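# Seat a partly inserted fan tray and tighten its screws

## Task

Slide the fan tray that sticks partway out of its switch slot fully home, then turn both of its captive screws until tight (only light inward pressure is needed, the rotation does the tightening). Finish with the other slot exactly as it was at the start and with any spare fan trays still upright on the loose antistatic (ESD) tray on the shelf. Everything must stay within the work area: the switch slots, the shelf beneath them and the space above and between. The ticket and two service-guide pages are provided as work order pages 1 to 3.

## Robot and tools

Robot: two arms, left_arm (the robot's own left, on the +y side) and right_arm (-y side). Each ends in a parallel gripper whose fingers point along the gripper's +z axis and close along its y axis. Base roots in the scene frame: left_arm (-0.022, +0.312, +1.298) m, quat_wxyz (+0.957, -0.061, +0.018, -0.284); right_arm (-0.022, -0.312, +1.298) m, quat_wxyz (+0.957, +0.061, +0.018, +0.284).

Scene frame: origin on the floor at the centre of the robot's foot, +z up, +x the direction the robot faces, +y toward the left arm. Only the floor height is known; the switch and shelf may be turned relative to the robot. end_effector_position is the point between the finger pads, roughly 1 cm short of the fingertips. Printed positions and orientations may be off by a few cm, more at long reach.

Motion numbers. Every commanded row has 14 numbers in [-1, 1]: dx, dy, dz, rx, ry, rz, opening for left_arm, then the same seven for right_arm. Always send all 14, even when only one arm should move. dx..rz are an offset (not a pose) along the scene axes, measured from that arm's Hand target at the moment the action or move begins; the rotation part is one rotation vector turning about the Hand target's position. Scale: 1.0 equals 0.6 m or 180 degrees (so 0.05 is 3 cm). If the translation part has length above 1.0 it gets shortened. Opening is absolute: +1 fully open (0.094 m), -1 shut. Sending 0 for all six pose numbers re-commands the current Hand target; a 0 opening is a real command (half open), so resend the present opening to keep a gripper as it is.

execute_actions(actions, cameras): actions is a list of actions; each action is up to 15 rows, one row per 1/30 s step; a short action repeats its final row to fill 15 steps. All rows of one action count from the same start, not from the prior row; a new action starts from the updated Hand target, so repeating an offset moves further. cameras: list of names, ["all"], [] or null (null gives all images only for an empty actions list). An empty actions list just reports state and images.

move(target, speed, blend, opening_speed, grip_force, blocking, cameras): target is one 14-number row or a list of up to 15 rows; every row is an offset from the Hand targets at the move's start. Grippers travel straight lines, ending together, lasting 0.5 s at least and at most 10 s in total. speed: m/s, 0.002 to 4.3, default 0.25 (rotation up to twice that in rad/s); one value or one per row. blend: corner rounding in m for lists; 0 means stop at each row. opening_speed: rate of opening change per second on the -1..+1 scale, at least 0.2. grip_force: newtons per finger pad, 10 to 50, one value or one per arm; persists; lower values close slowly. blocking=false returns after about 0.5 s while the move continues. Moves do not avoid obstacles or the other arm.

wait(seconds 0 to 10, cameras): lets time run holding commands. stop(cameras): brakes a running move. zoom_image(camera, region [x0,y0,x1,y1] in pixels, at most 504 by 504) on the newest image of cam_head_left (896x504), cam_head_right (896x504), cam_left_wrist (672x504) or cam_right_wrist (672x504). show_instructions shows the work order pages. read_manual(section="licences") gives licence text. finished_scene ends the scene for good; call it only once the job holds without the robot.

Results: per arm end_effector_position (m), end_effector_quat_wxyz, Hand target (last commanded pose after clipping; next offsets count from it), grip_measured (opening on the command scale; reads a bit wide when empty and a few thousandths narrower than a squeezed part), grip_effort_nm (gripper motor effort, negative closing; not a pad force), joint positions, joint torques (include the arm's weight; entries 3 and 4 wrap at ±28 N m), joint velocities (may read "within noise"), motor temperatures, Tool commands, and for actions some per-step positions. A move adds a move: line with its ending (done, off_target, moving, held, fault) and limits (paced = pose clipped, held = steps withheld). done means at rest within 10 mm and 2 degrees; neither done nor off_target tells you about contact.

Behaviour to expect: commanded orientation is clipped to 40 degrees from the measured one each step. Grippers often settle a few cm short from friction or load; resend the missing distance as an offset. A blocked arm keeps pushing until commanded back past the gripper. Faster moves and targets set deep beyond a contact push harder. Stalled pushing, holding loads or stretched arms heat motors; MOTOR HOT appears at 85 °C and at 100 °C the arm drops for 30 to 60 s (OVER-TEMPERATURE FAULT). Steer paths around an arm's own base, not past it.

Avoid: knocking anything off the work area or letting parts fall, slams and hard shoves on fixed or heavy things, releasing parts while they move, any contact between the two arms or grippers (including one gripper closing on the other's fingers), and disturbing the other slot or the spare trays on the ESD tray.

Each tool is called after "Emit:" by a JSON object that holds its "fn" and its "kwargs", one argument or row to a line.

Reference images:

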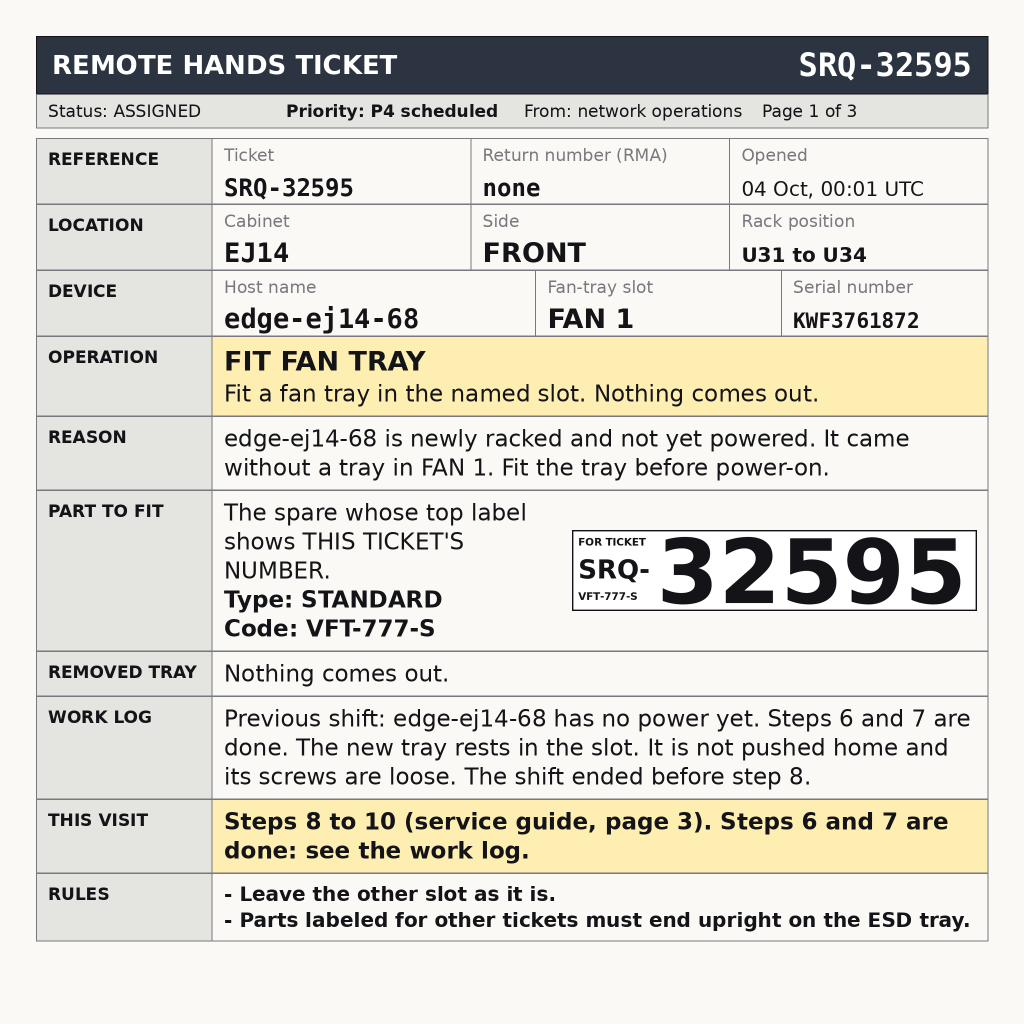

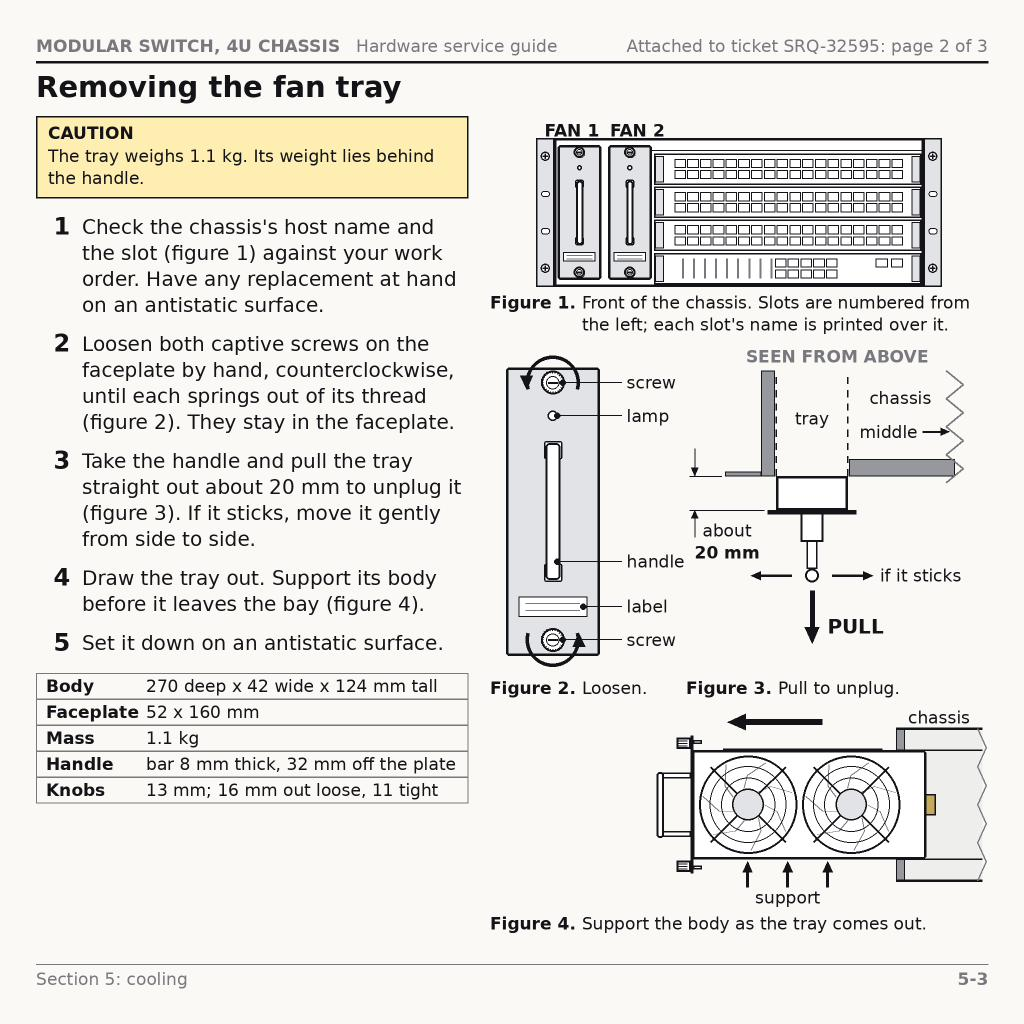

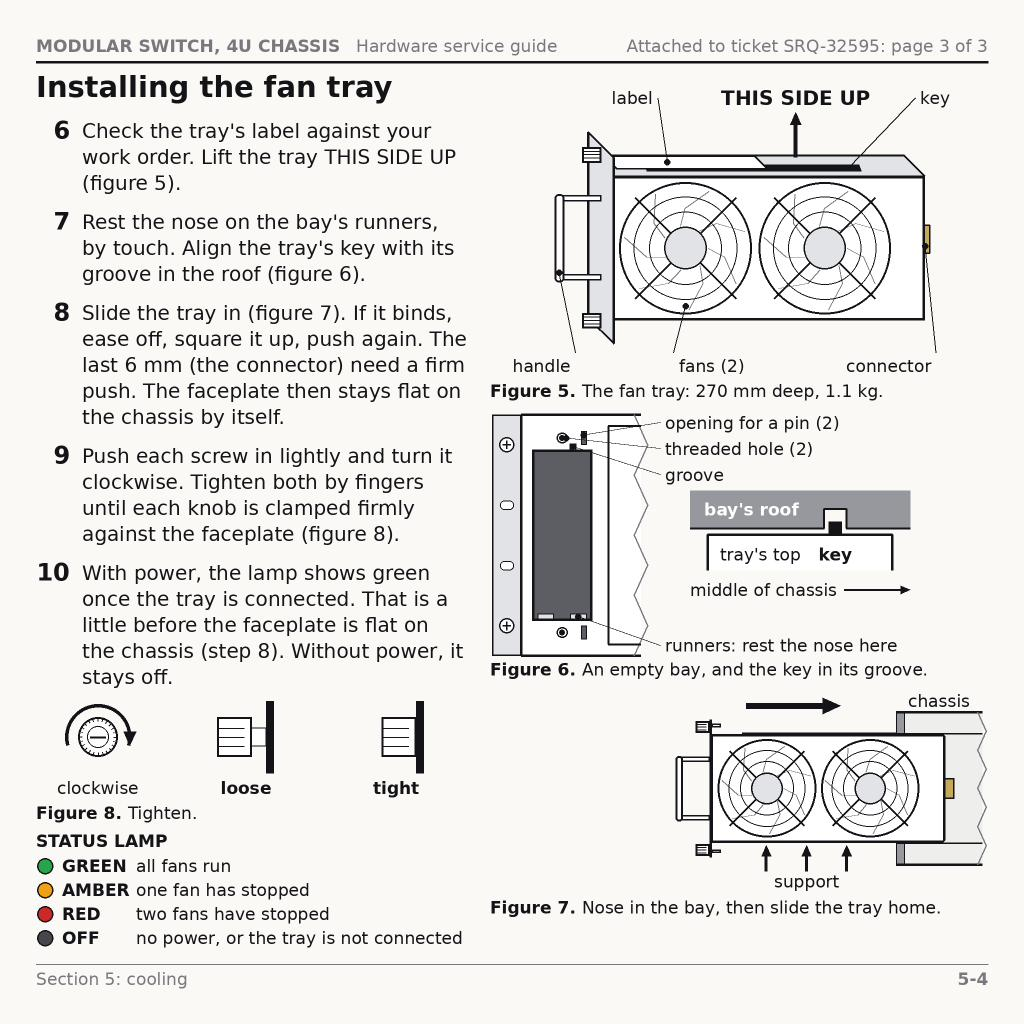

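## Session

Emit:
{"fn": "execute_actions", "kwargs": {
  "actions": []
}}

Scene clock: 0.00 s.
left_arm: end_effector_position=(+0.5776, +0.4133, +1.1769) grip_measured=+1.000 grip_effort_nm=n/a end_effector_quat_wxyz=(+0.016, +0.649, -0.760, -0.036) | right_arm: end_effector_position=(+0.5927, +0.1752, +1.2290) grip_measured=+1.000 grip_effort_nm=n/a end_effector_quat_wxyz=(+0.041, -0.754, +0.652, +0.072)
Joint positions: left_arm=[0.72 2.196 1.584 -0.941 -0.14 -1.275 0.094] | right_arm=[0.076 2.719 2.579 -1.39 -0.031 -1.065 0.094]
Joint velocities: within noise
Joint torques (N m): no reading
Motor temperatures (°C): left_arm=[29 34 31 29 30 27 29] | right_arm=[31 30 32 28 27 29 31]
Heat: left arm: hottest shoulder 34 °C; right arm: hottest elbow 32 °C.
Hand target: left_arm +0.5862, +0.4151, +1.1805; -0.009, -0.650, +0.759, +0.032 | right_arm +0.6036, +0.1817, +1.2537; -0.065, +0.753, -0.651, -0.067
Tool commands: left_gripper/opening=+1.0 right_gripper/opening=+1.0

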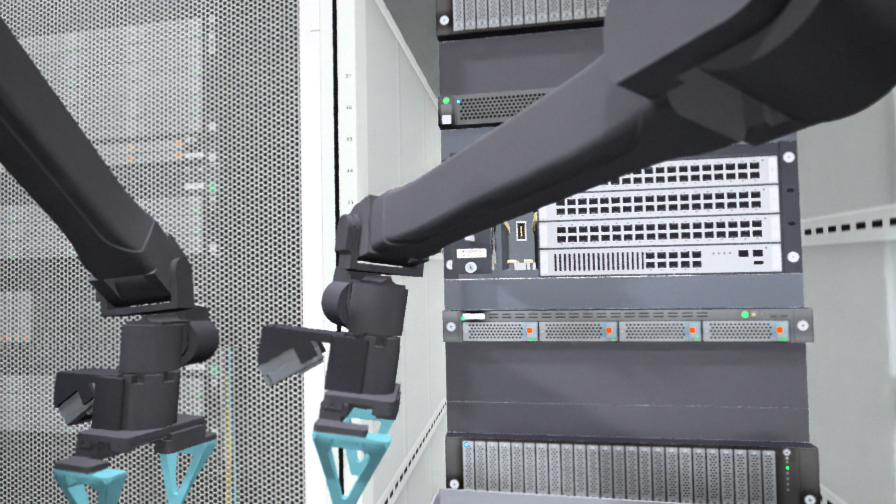

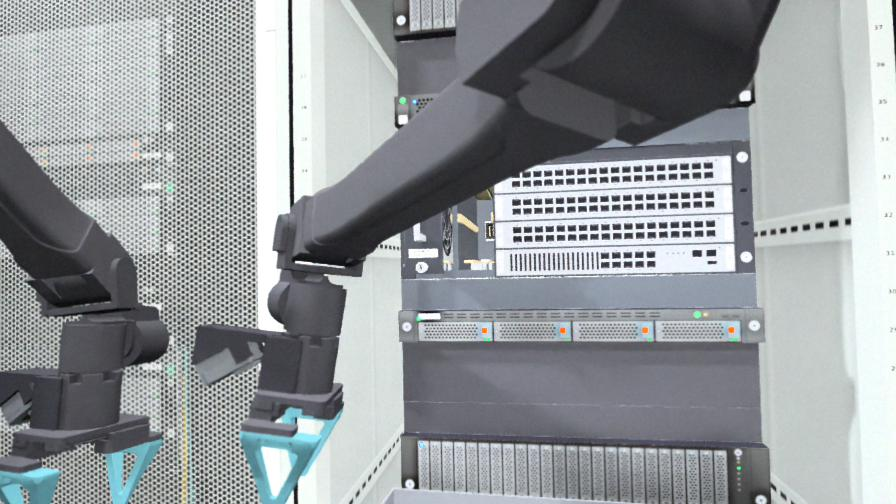

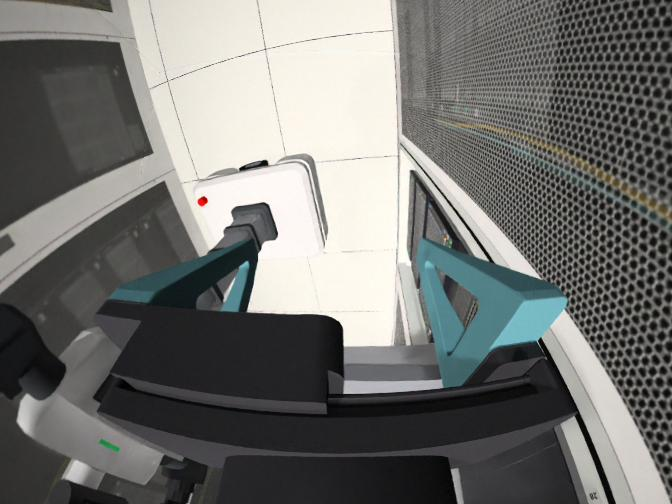

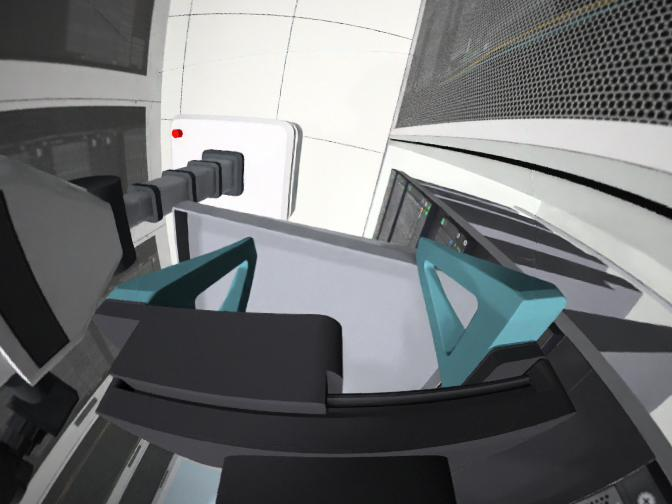

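Emit:
{"fn": "move", "kwargs": {
  "target": [0,0,0,0,0,0,1,-0.1667,-0.6667,0.05,0,0,0,1],
  "cameras": ["all"]
}}

Scene clock: 3.33 s.
left_arm: end_effector_position=(+0.5776, +0.4133, +1.1769) grip_measured=+1.000 grip_effort_nm=0.01 end_effector_quat_wxyz=(+0.016, +0.649, -0.760, -0.036) | right_arm: end_effector_position=(+0.4976, -0.2178, +1.2719) grip_measured=+1.000 grip_effort_nm=-0.02 end_effector_quat_wxyz=(+0.050, -0.751, +0.654, +0.078)
Joint positions: left_arm=[0.72 2.196 1.584 -0.941 -0.14 -1.275 0.094] | right_arm=[-0.422 1.9 1.289 -0.932 -0.068 -1.556 0.094]
Joint torques (N m): left_arm=[-0.03 -23.36 7.43 -0.13 -0.04 -0.05] | right_arm=[0.67 -17.03 6 0.95 -0.33 -0.06]
Heat: left arm: hottest shoulder 34 °C; right arm: hottest elbow 32 °C.
Hand target: left_arm +0.5862, +0.4151, +1.1805; -0.009, -0.650, +0.759, +0.032 | right_arm +0.5036, -0.2184, +1.2836; -0.065, +0.753, -0.651, -0.067
Off the commanded pose: left_arm 0.010 m, 1 deg | right_arm 0.013 m, 2 deg.
move: off_target (right_arm)

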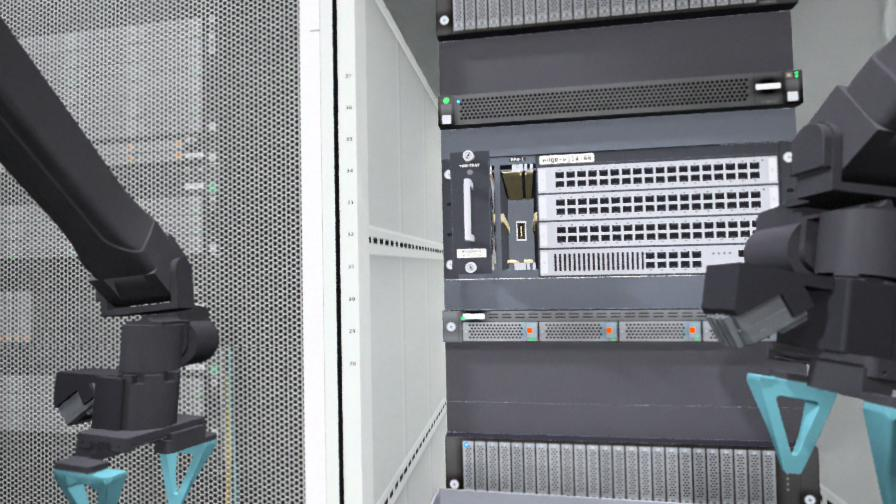

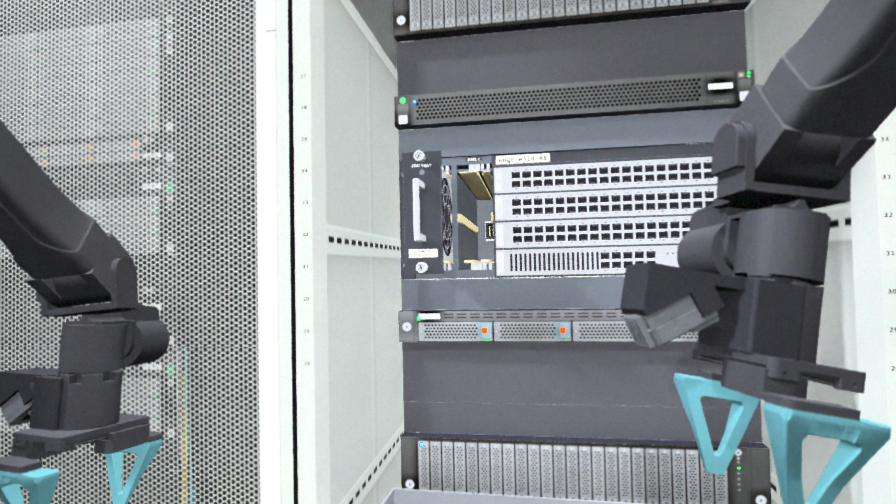

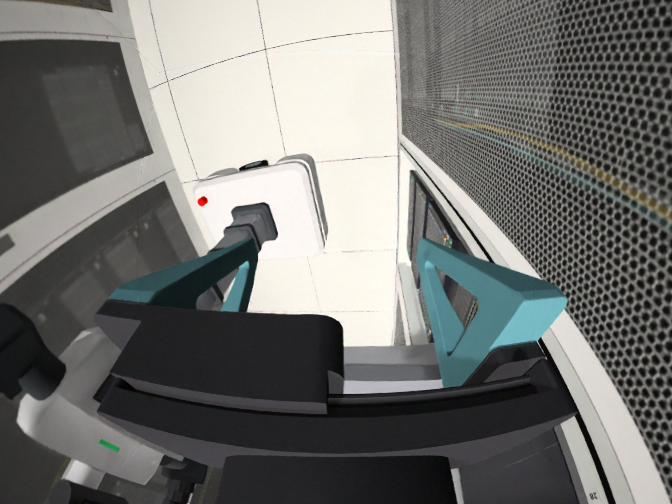

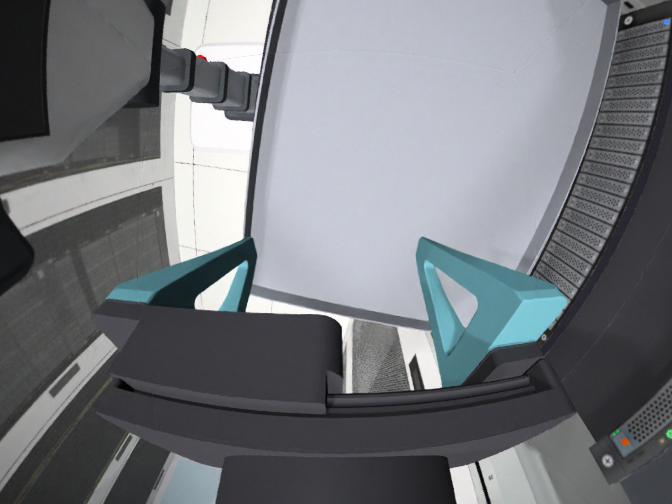

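Emit:
{"fn": "zoom_image", "kwargs": {
  "camera": "cam_head_left",
  "region": [430, 130, 610, 290]
}}

Emit:
{"fn": "zoom_image", "kwargs": {
  "camera": "cam_head_right",
  "region": [380, 130, 560, 290]
}}

Scaled by 2.800 from the camera's 896x504 image, which has a finer 1280x720 frame.

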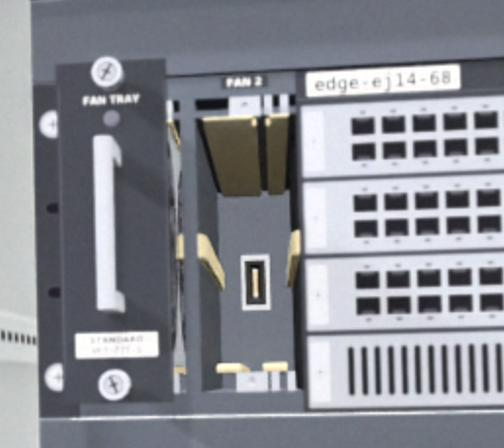

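Scaled by 2.800 from the camera's 896x504 image, which has a finer 1280x720 frame.

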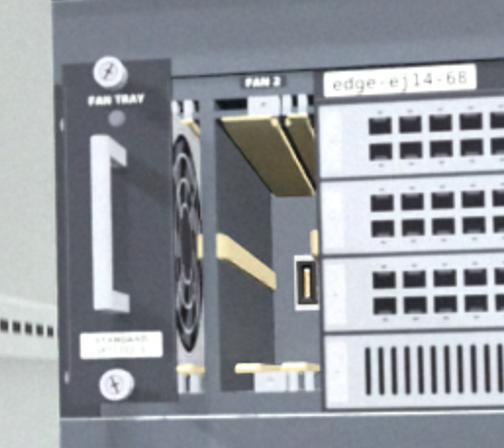

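Emit:
{"fn": "move", "kwargs": {
  "target": [-0.2167,-0.275,0.2,0.332,-0.413,-0.366,1,0,-0.1333,0,0,0,0,1],
  "cameras": ["all"]
}}

Scene clock: 10.73 s.
left_arm: end_effector_position=(+0.4584, +0.2539, +1.2918) grip_measured=+1.000 grip_effort_nm=0.01 end_effector_quat_wxyz=(+0.648, -0.007, +0.762, -0.001) | right_arm: end_effector_position=(+0.5025, -0.2917, +1.2704) grip_measured=+1.000 grip_effort_nm=-0.02 end_effector_quat_wxyz=(+0.059, -0.754, +0.651, +0.073)
Joint positions: left_arm=[0.377 2.095 0.442 1.561 -0.219 0.074 0.094] | right_arm=[-0.565 1.879 1.276 -0.932 -0.077 -1.709 0.094]
Joint torques (N m): left_arm=[-0.91 -14.56 -0.49 2.06 0.2 0.11] | right_arm=[-0.15 -17.03 6.05 -0.13 -0.31 -0.05]
Heat: left arm: hottest shoulder 35 °C; right arm: hottest elbow 32 °C.
Hand target: left_arm +0.4563, +0.2502, +1.3005; +0.707, -0.001, +0.707, +0.000 | right_arm +0.5034, -0.2983, +1.2835; -0.065, +0.753, -0.651, -0.067
Off the commanded pose: left_arm 0.010 m, 9 deg | right_arm 0.015 m, 1 deg.
joint sent to its limit (left arm) — joint 4 (wrist pitch), upper limit. The joint targets are off in orientation, not in position.
move: off_target (left_arm, right_arm)

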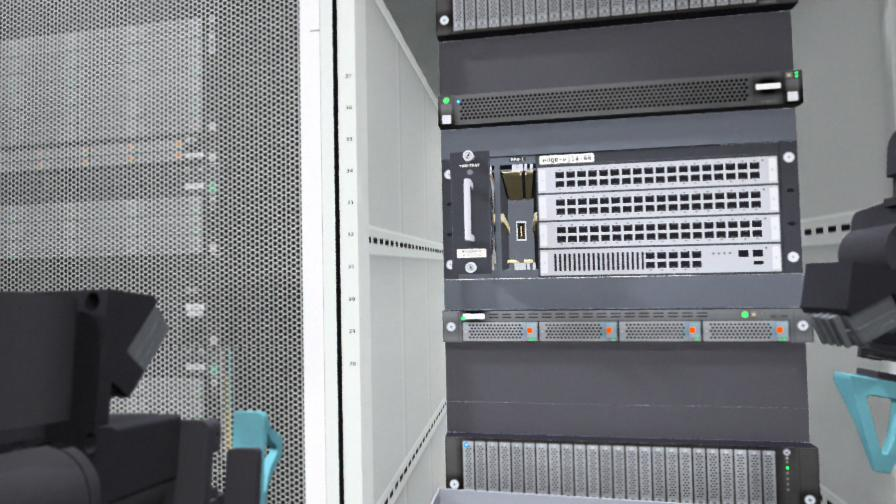

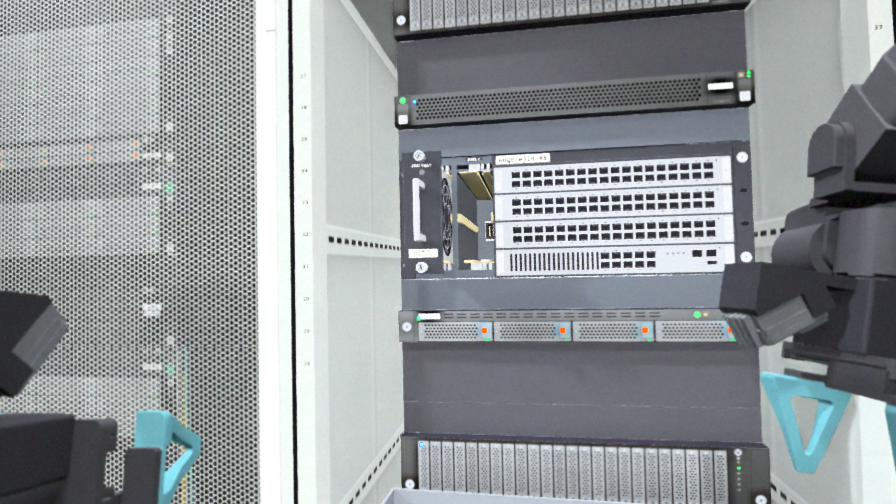

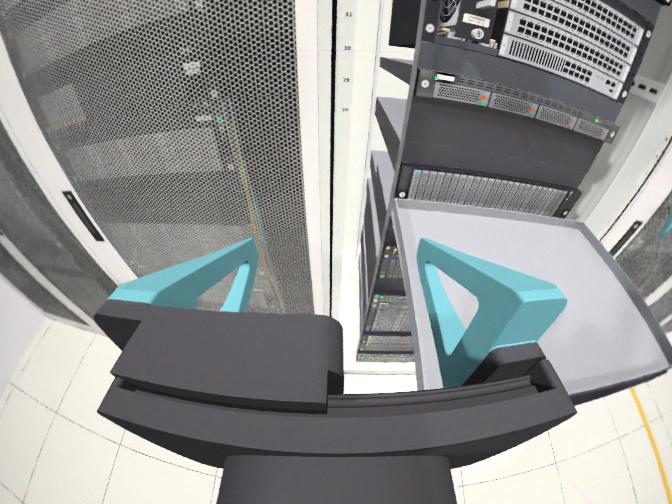

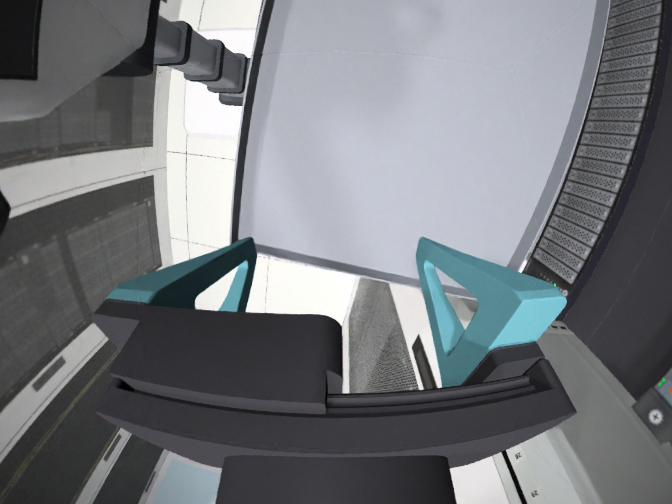

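Emit:
{"fn": "move", "kwargs": {
  "target": [0.3,-0.15,0.2,0,0,0,1,0,0,0,0,0,0,1],
  "cameras": ["all"]
}}

Scene clock: 13.70 s.
left_arm: end_effector_position=(+0.6236, +0.1705, +1.4121) grip_measured=+1.000 grip_effort_nm=0.01 end_effector_quat_wxyz=(+0.700, -0.005, +0.714, +0.000) | right_arm: end_effector_position=(+0.5025, -0.2917, +1.2704) grip_measured=+1.000 grip_effort_nm=-0.02 end_effector_quat_wxyz=(+0.059, -0.754, +0.651, +0.073)
Joint positions: left_arm=[0.252 1.937 0.897 1.093 -0.329 0.116 0.094] | right_arm=[-0.565 1.879 1.276 -0.932 -0.077 -1.709 0.094]
Joint torques (N m): left_arm=[-1.08 -16.62 8.27 0.94 0.08 0.1] | right_arm=[-0.26 -17.32 5.98 -0.16 -0.31 -0.04]
Heat: left arm: hottest shoulder 35 °C; right arm: hottest elbow 32 °C.
Hand target: left_arm +0.6363, +0.1602, +1.4205; +0.707, -0.001, +0.707, +0.000 | right_arm +0.5034, -0.2983, +1.2835; -0.065, +0.753, -0.651, -0.067
Off the commanded pose: left_arm 0.018 m, 1 deg | right_arm 0.015 m, 1 deg.
move: off_target (left_arm, right_arm)

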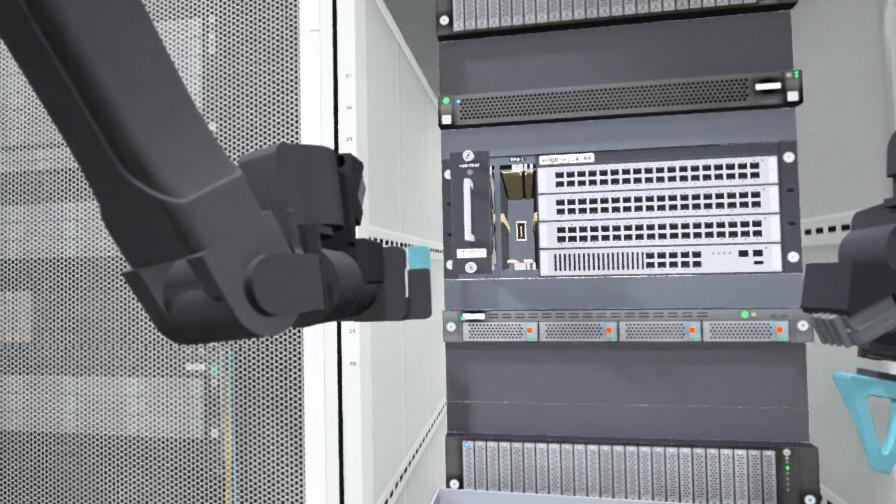

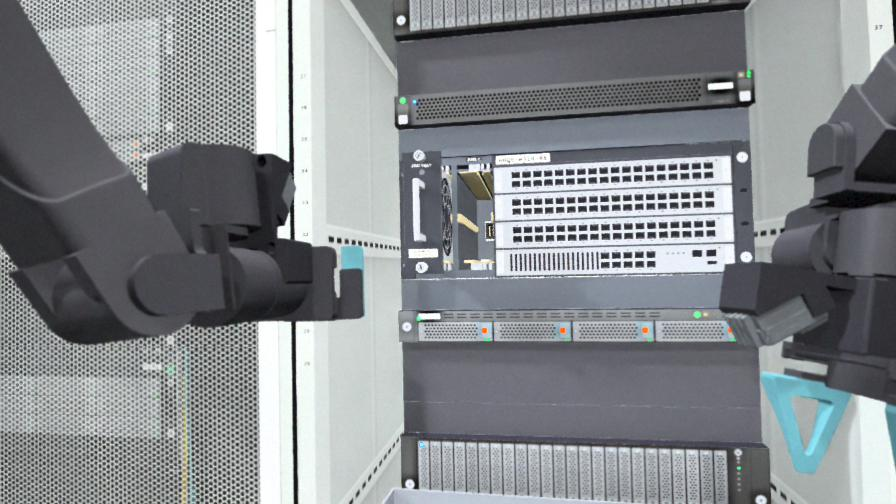

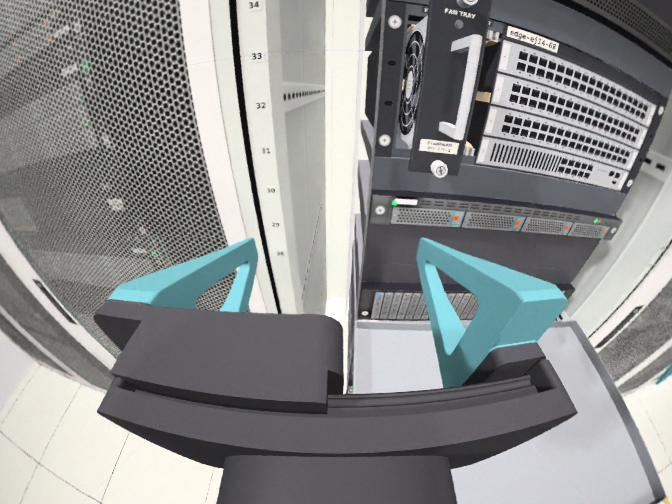

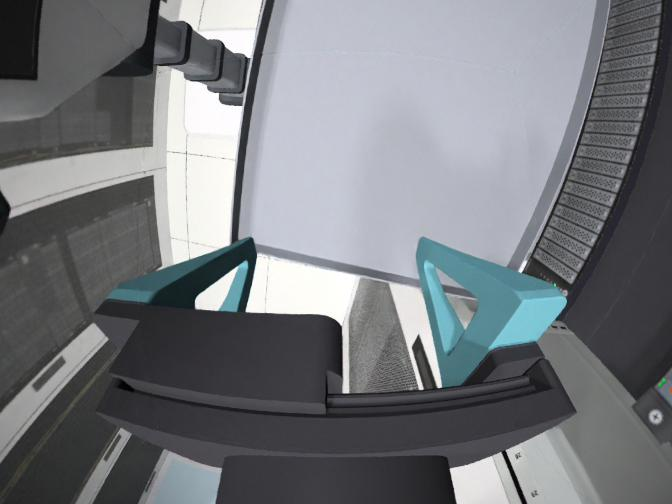

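Emit:
{"fn": "move", "kwargs": {
  "target": [0.2,-0.27,0.0,0,0,0,1,0,0,0,0,0,0,1],
  "cameras": ["all"]
}}

Scene clock: 16.00 s.
left_arm: end_effector_position=(+0.7436, +0.0093, +1.4127) grip_measured=+1.000 grip_effort_nm=0.01 end_effector_quat_wxyz=(+0.700, -0.002, +0.714, +0.000) | right_arm: end_effector_position=(+0.5025, -0.2917, +1.2704) grip_measured=+1.000 grip_effort_nm=-0.02 end_effector_quat_wxyz=(+0.059, -0.754, +0.651, +0.073)
Joint positions: left_arm=[0.08 2.244 1.488 0.811 -0.496 0.13 0.094] | right_arm=[-0.565 1.879 1.276 -0.932 -0.077 -1.709 0.094]
Joint torques (N m): left_arm=[-2.32 -22.01 11.21 0.94 0.1 0.06] | right_arm=[0.09 -17.44 6.01 -0.13 -0.32 -0.04]
Heat: left arm: hottest shoulder 35 °C; right arm: hottest elbow 32 °C.
Hand target: left_arm +0.7562, -0.0020, +1.4205; +0.707, -0.001, +0.707, -0.001 | right_arm +0.5034, -0.2983, +1.2835; -0.065, +0.753, -0.651, -0.067
Off the commanded pose: left_arm 0.019 m, 1 deg | right_arm 0.015 m, 1 deg.
move: off_target (left_arm, right_arm)

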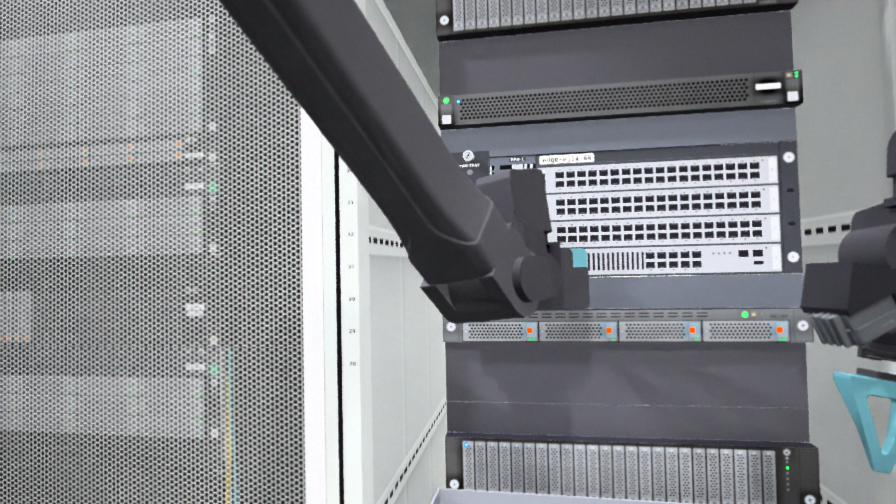

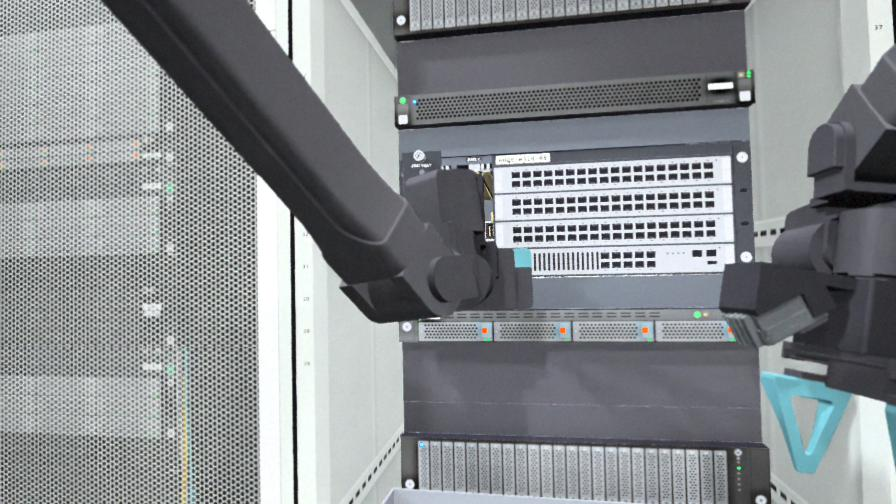

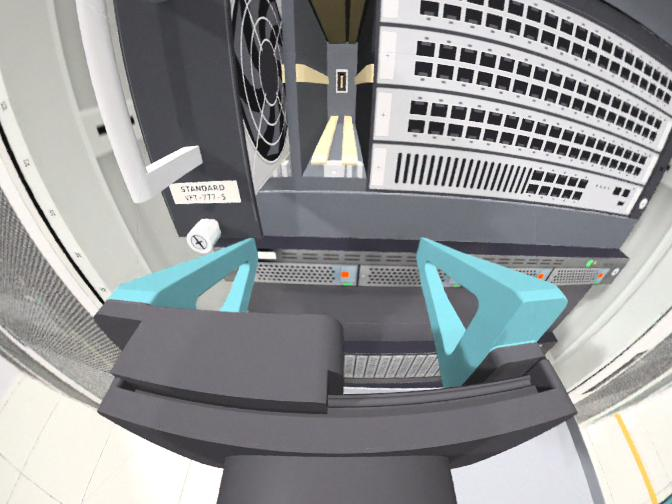

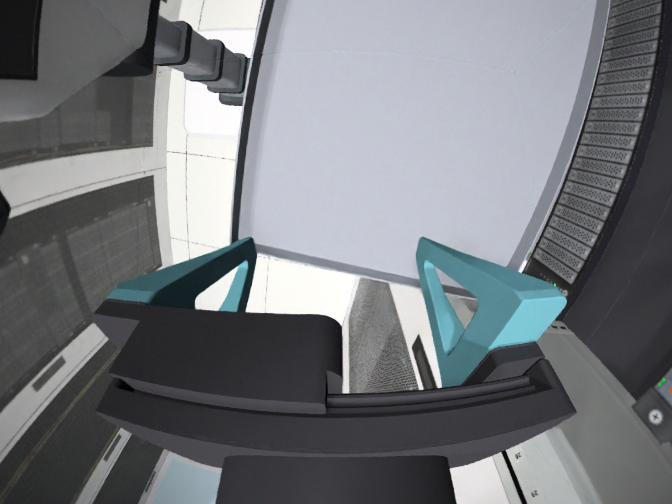

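Emit:
{"fn": "move", "kwargs": {
  "target": [
    [-0.35,0,0,0,0,0,1,0,0,0,0,0,0,1],
    [-0.35,0.15,0.02,0,0,0,1,0,0,0,0,0,0,1]
  ],
  "cameras": ["all"],
  "blend": 0.03
}}

Scene clock: 18.40 s.
left_arm: end_effector_position=(+0.5481, +0.0831, +1.4292) grip_measured=+1.000 grip_effort_nm=0.01 end_effector_quat_wxyz=(+0.704, +0.001, +0.710, -0.002) | right_arm: end_effector_position=(+0.5025, -0.2917, +1.2704) grip_measured=+1.000 grip_effort_nm=-0.02 end_effector_quat_wxyz=(+0.059, -0.754, +0.651, +0.073)
Joint positions: left_arm=[0.017 1.892 0.801 1.161 -0.551 0.143 0.094] | right_arm=[-0.565 1.879 1.276 -0.932 -0.077 -1.709 0.094]
Joint torques (N m): left_arm=[0.56 -17.14 4.14 1.77 0.22 0.01] | right_arm=[-0.15 -17.2 6.04 -0.17 -0.3 -0.04]
Heat: left arm: hottest shoulder 35 °C; right arm: hottest elbow 33 °C.
Hand target: left_arm +0.5463, +0.0881, +1.4327; +0.707, -0.001, +0.707, +0.000 | right_arm +0.5034, -0.2983, +1.2835; -0.065, +0.753, -0.651, -0.067
Off the commanded pose: left_arm 0.006 m, 1 deg | right_arm 0.015 m, 1 deg.
move: off_target (right_arm)

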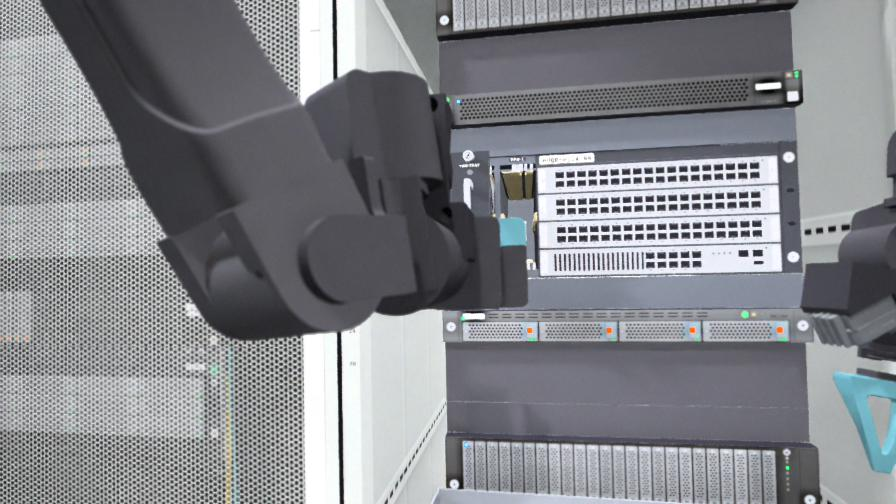

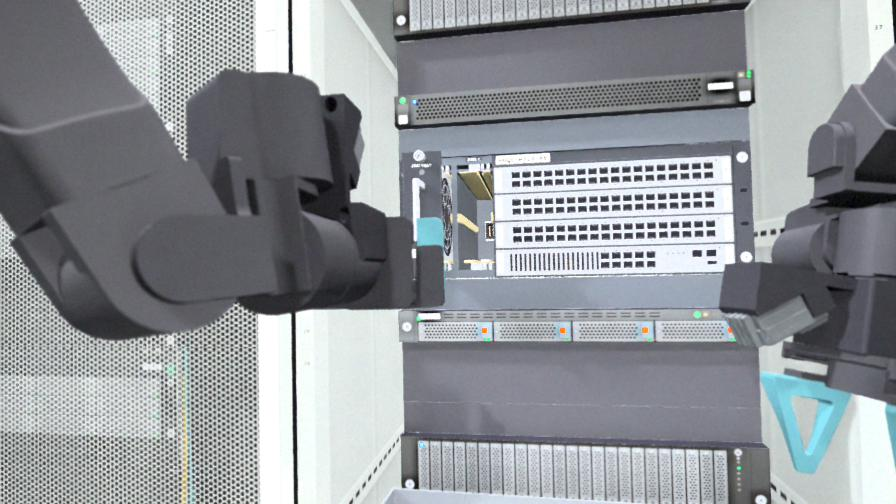

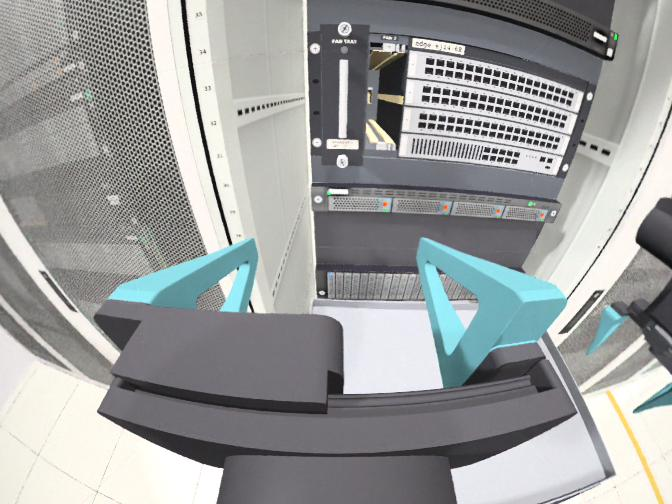

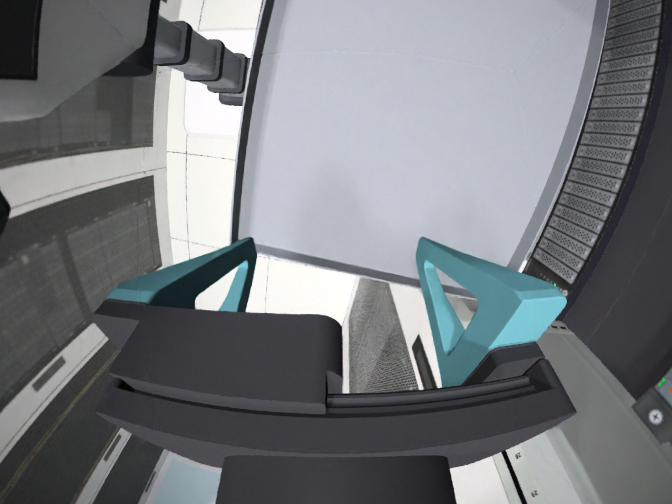

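Emit:
{"fn": "zoom_image", "kwargs": {
  "camera": "cam_head_left",
  "region": [740, 130, 840, 290]
}}

Emit:
{"fn": "zoom_image", "kwargs": {
  "camera": "cam_head_right",
  "region": [700, 130, 800, 290]
}}

Emit:
{"fn": "zoom_image", "kwargs": {
  "camera": "cam_left_wrist",
  "region": [290, 0, 490, 220]
}}

Emit:
{"fn": "zoom_image", "kwargs": {
  "camera": "cam_head_left",
  "region": [430, 80, 590, 300]
}}

Scaled by 3.150 from the camera's 896x504 image, which has a finer 1280x720 frame.

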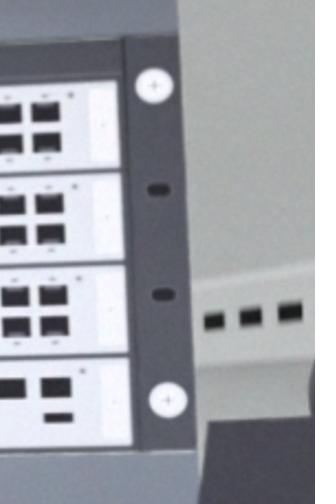

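Scaled by 3.150 from the camera's 896x504 image, which has a finer 1280x720 frame.

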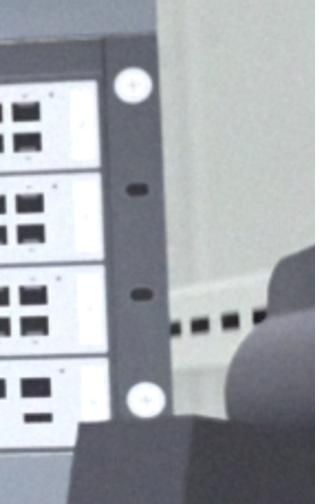

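Scaled by 2.291 from the camera's 672x504 image, which has a finer 960x720 frame.

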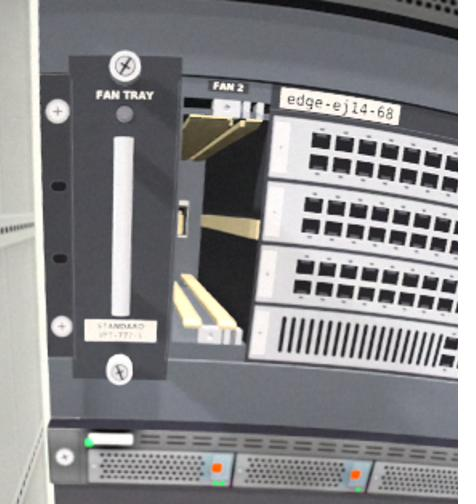

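Scaled by 2.291 from the camera's 896x504 image, which has a finer 1280x720 frame.

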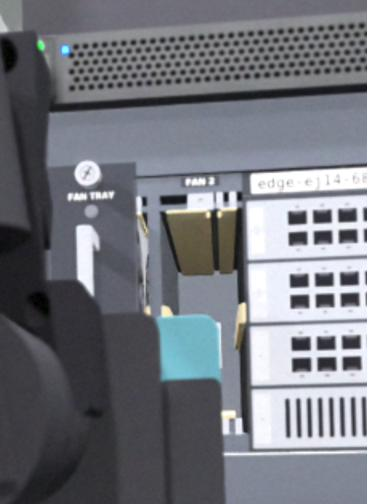

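Emit:
{"fn": "move", "kwargs": {
  "target": [0.19,-0.10,0.03,0,0,-0.0278,1,0,0,0,0,0,0,1],
  "cameras": ["all"]
}}

Emit:
{"fn": "zoom_image", "kwargs": {
  "camera": "cam_left_wrist",
  "region": [150, 0, 450, 220]
}}

Scene clock: 22.13 s.
left_arm: end_effector_position=(+0.6408, +0.0267, +1.4417) grip_measured=+1.000 grip_effort_nm=0.01 end_effector_quat_wxyz=(+0.699, +0.041, +0.713, -0.031) | right_arm: end_effector_position=(+0.5025, -0.2917, +1.2704) grip_measured=+1.000 grip_effort_nm=-0.02 end_effector_quat_wxyz=(+0.059, -0.754, +0.651, +0.073)
Joint positions: left_arm=[0.043 2.004 1.113 0.931 -0.43 0.143 0.094] | right_arm=[-0.565 1.879 1.276 -0.932 -0.077 -1.709 0.094]
Joint torques (N m): left_arm=[0.21 -19.08 10.09 1.09 0.2 -0.06] | right_arm=[-0.21 -17.32 6.02 -0.17 -0.32 -0.05]
Heat: left arm: hottest shoulder 35 °C; right arm: hottest elbow 33 °C.
Hand target: left_arm +0.6603, +0.0282, +1.4506; +0.707, +0.030, +0.706, -0.031 | right_arm +0.5034, -0.2983, +1.2835; -0.065, +0.753, -0.651, -0.067
Off the commanded pose: left_arm 0.021 m, 2 deg | right_arm 0.015 m, 1 deg.
move: off_target (left_arm, right_arm)

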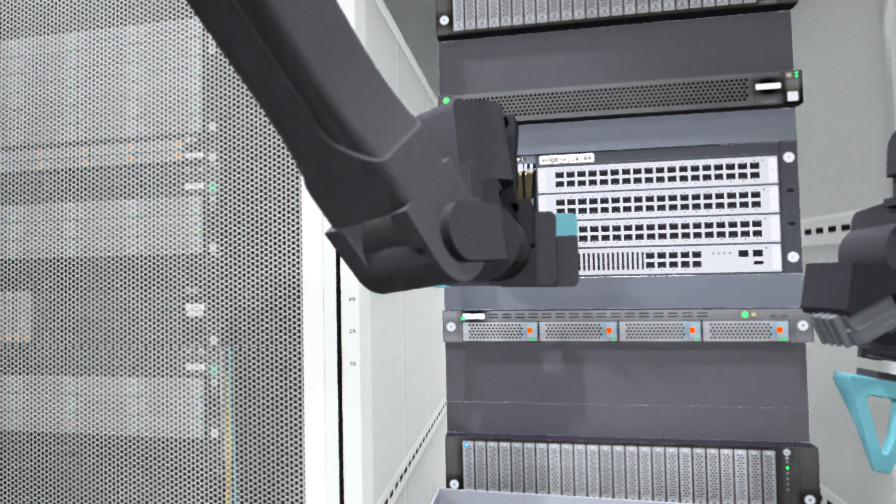

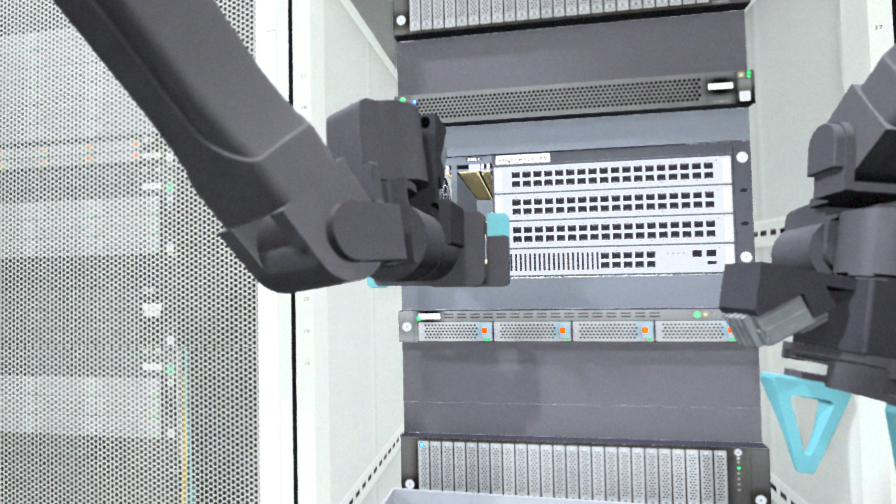

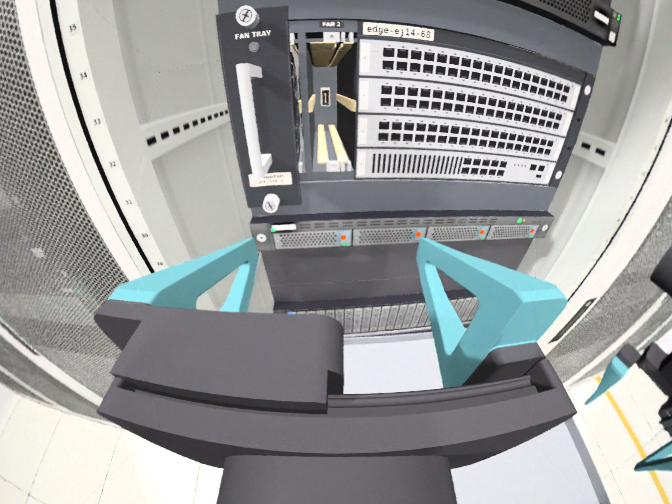

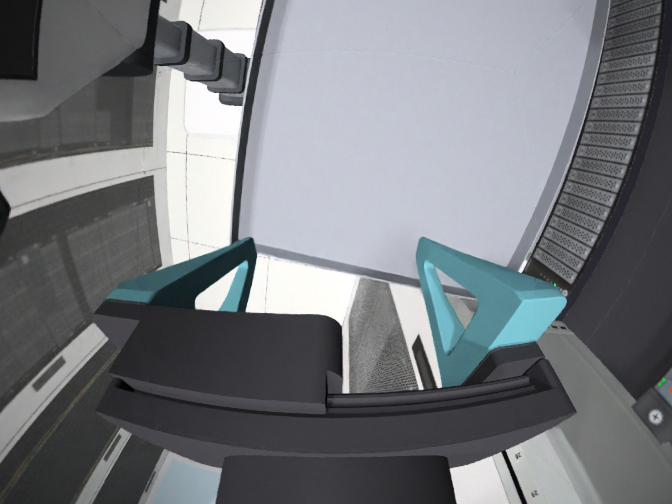

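Scaled by 1.680 from the camera's 672x504 image, which has a finer 960x720 frame.

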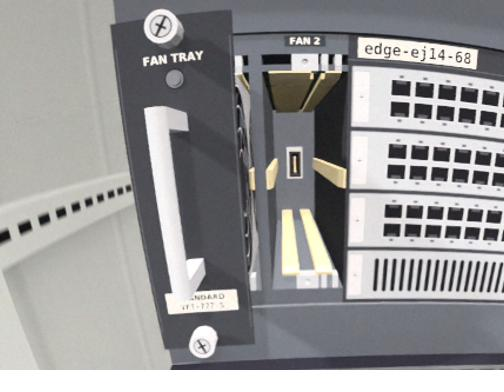

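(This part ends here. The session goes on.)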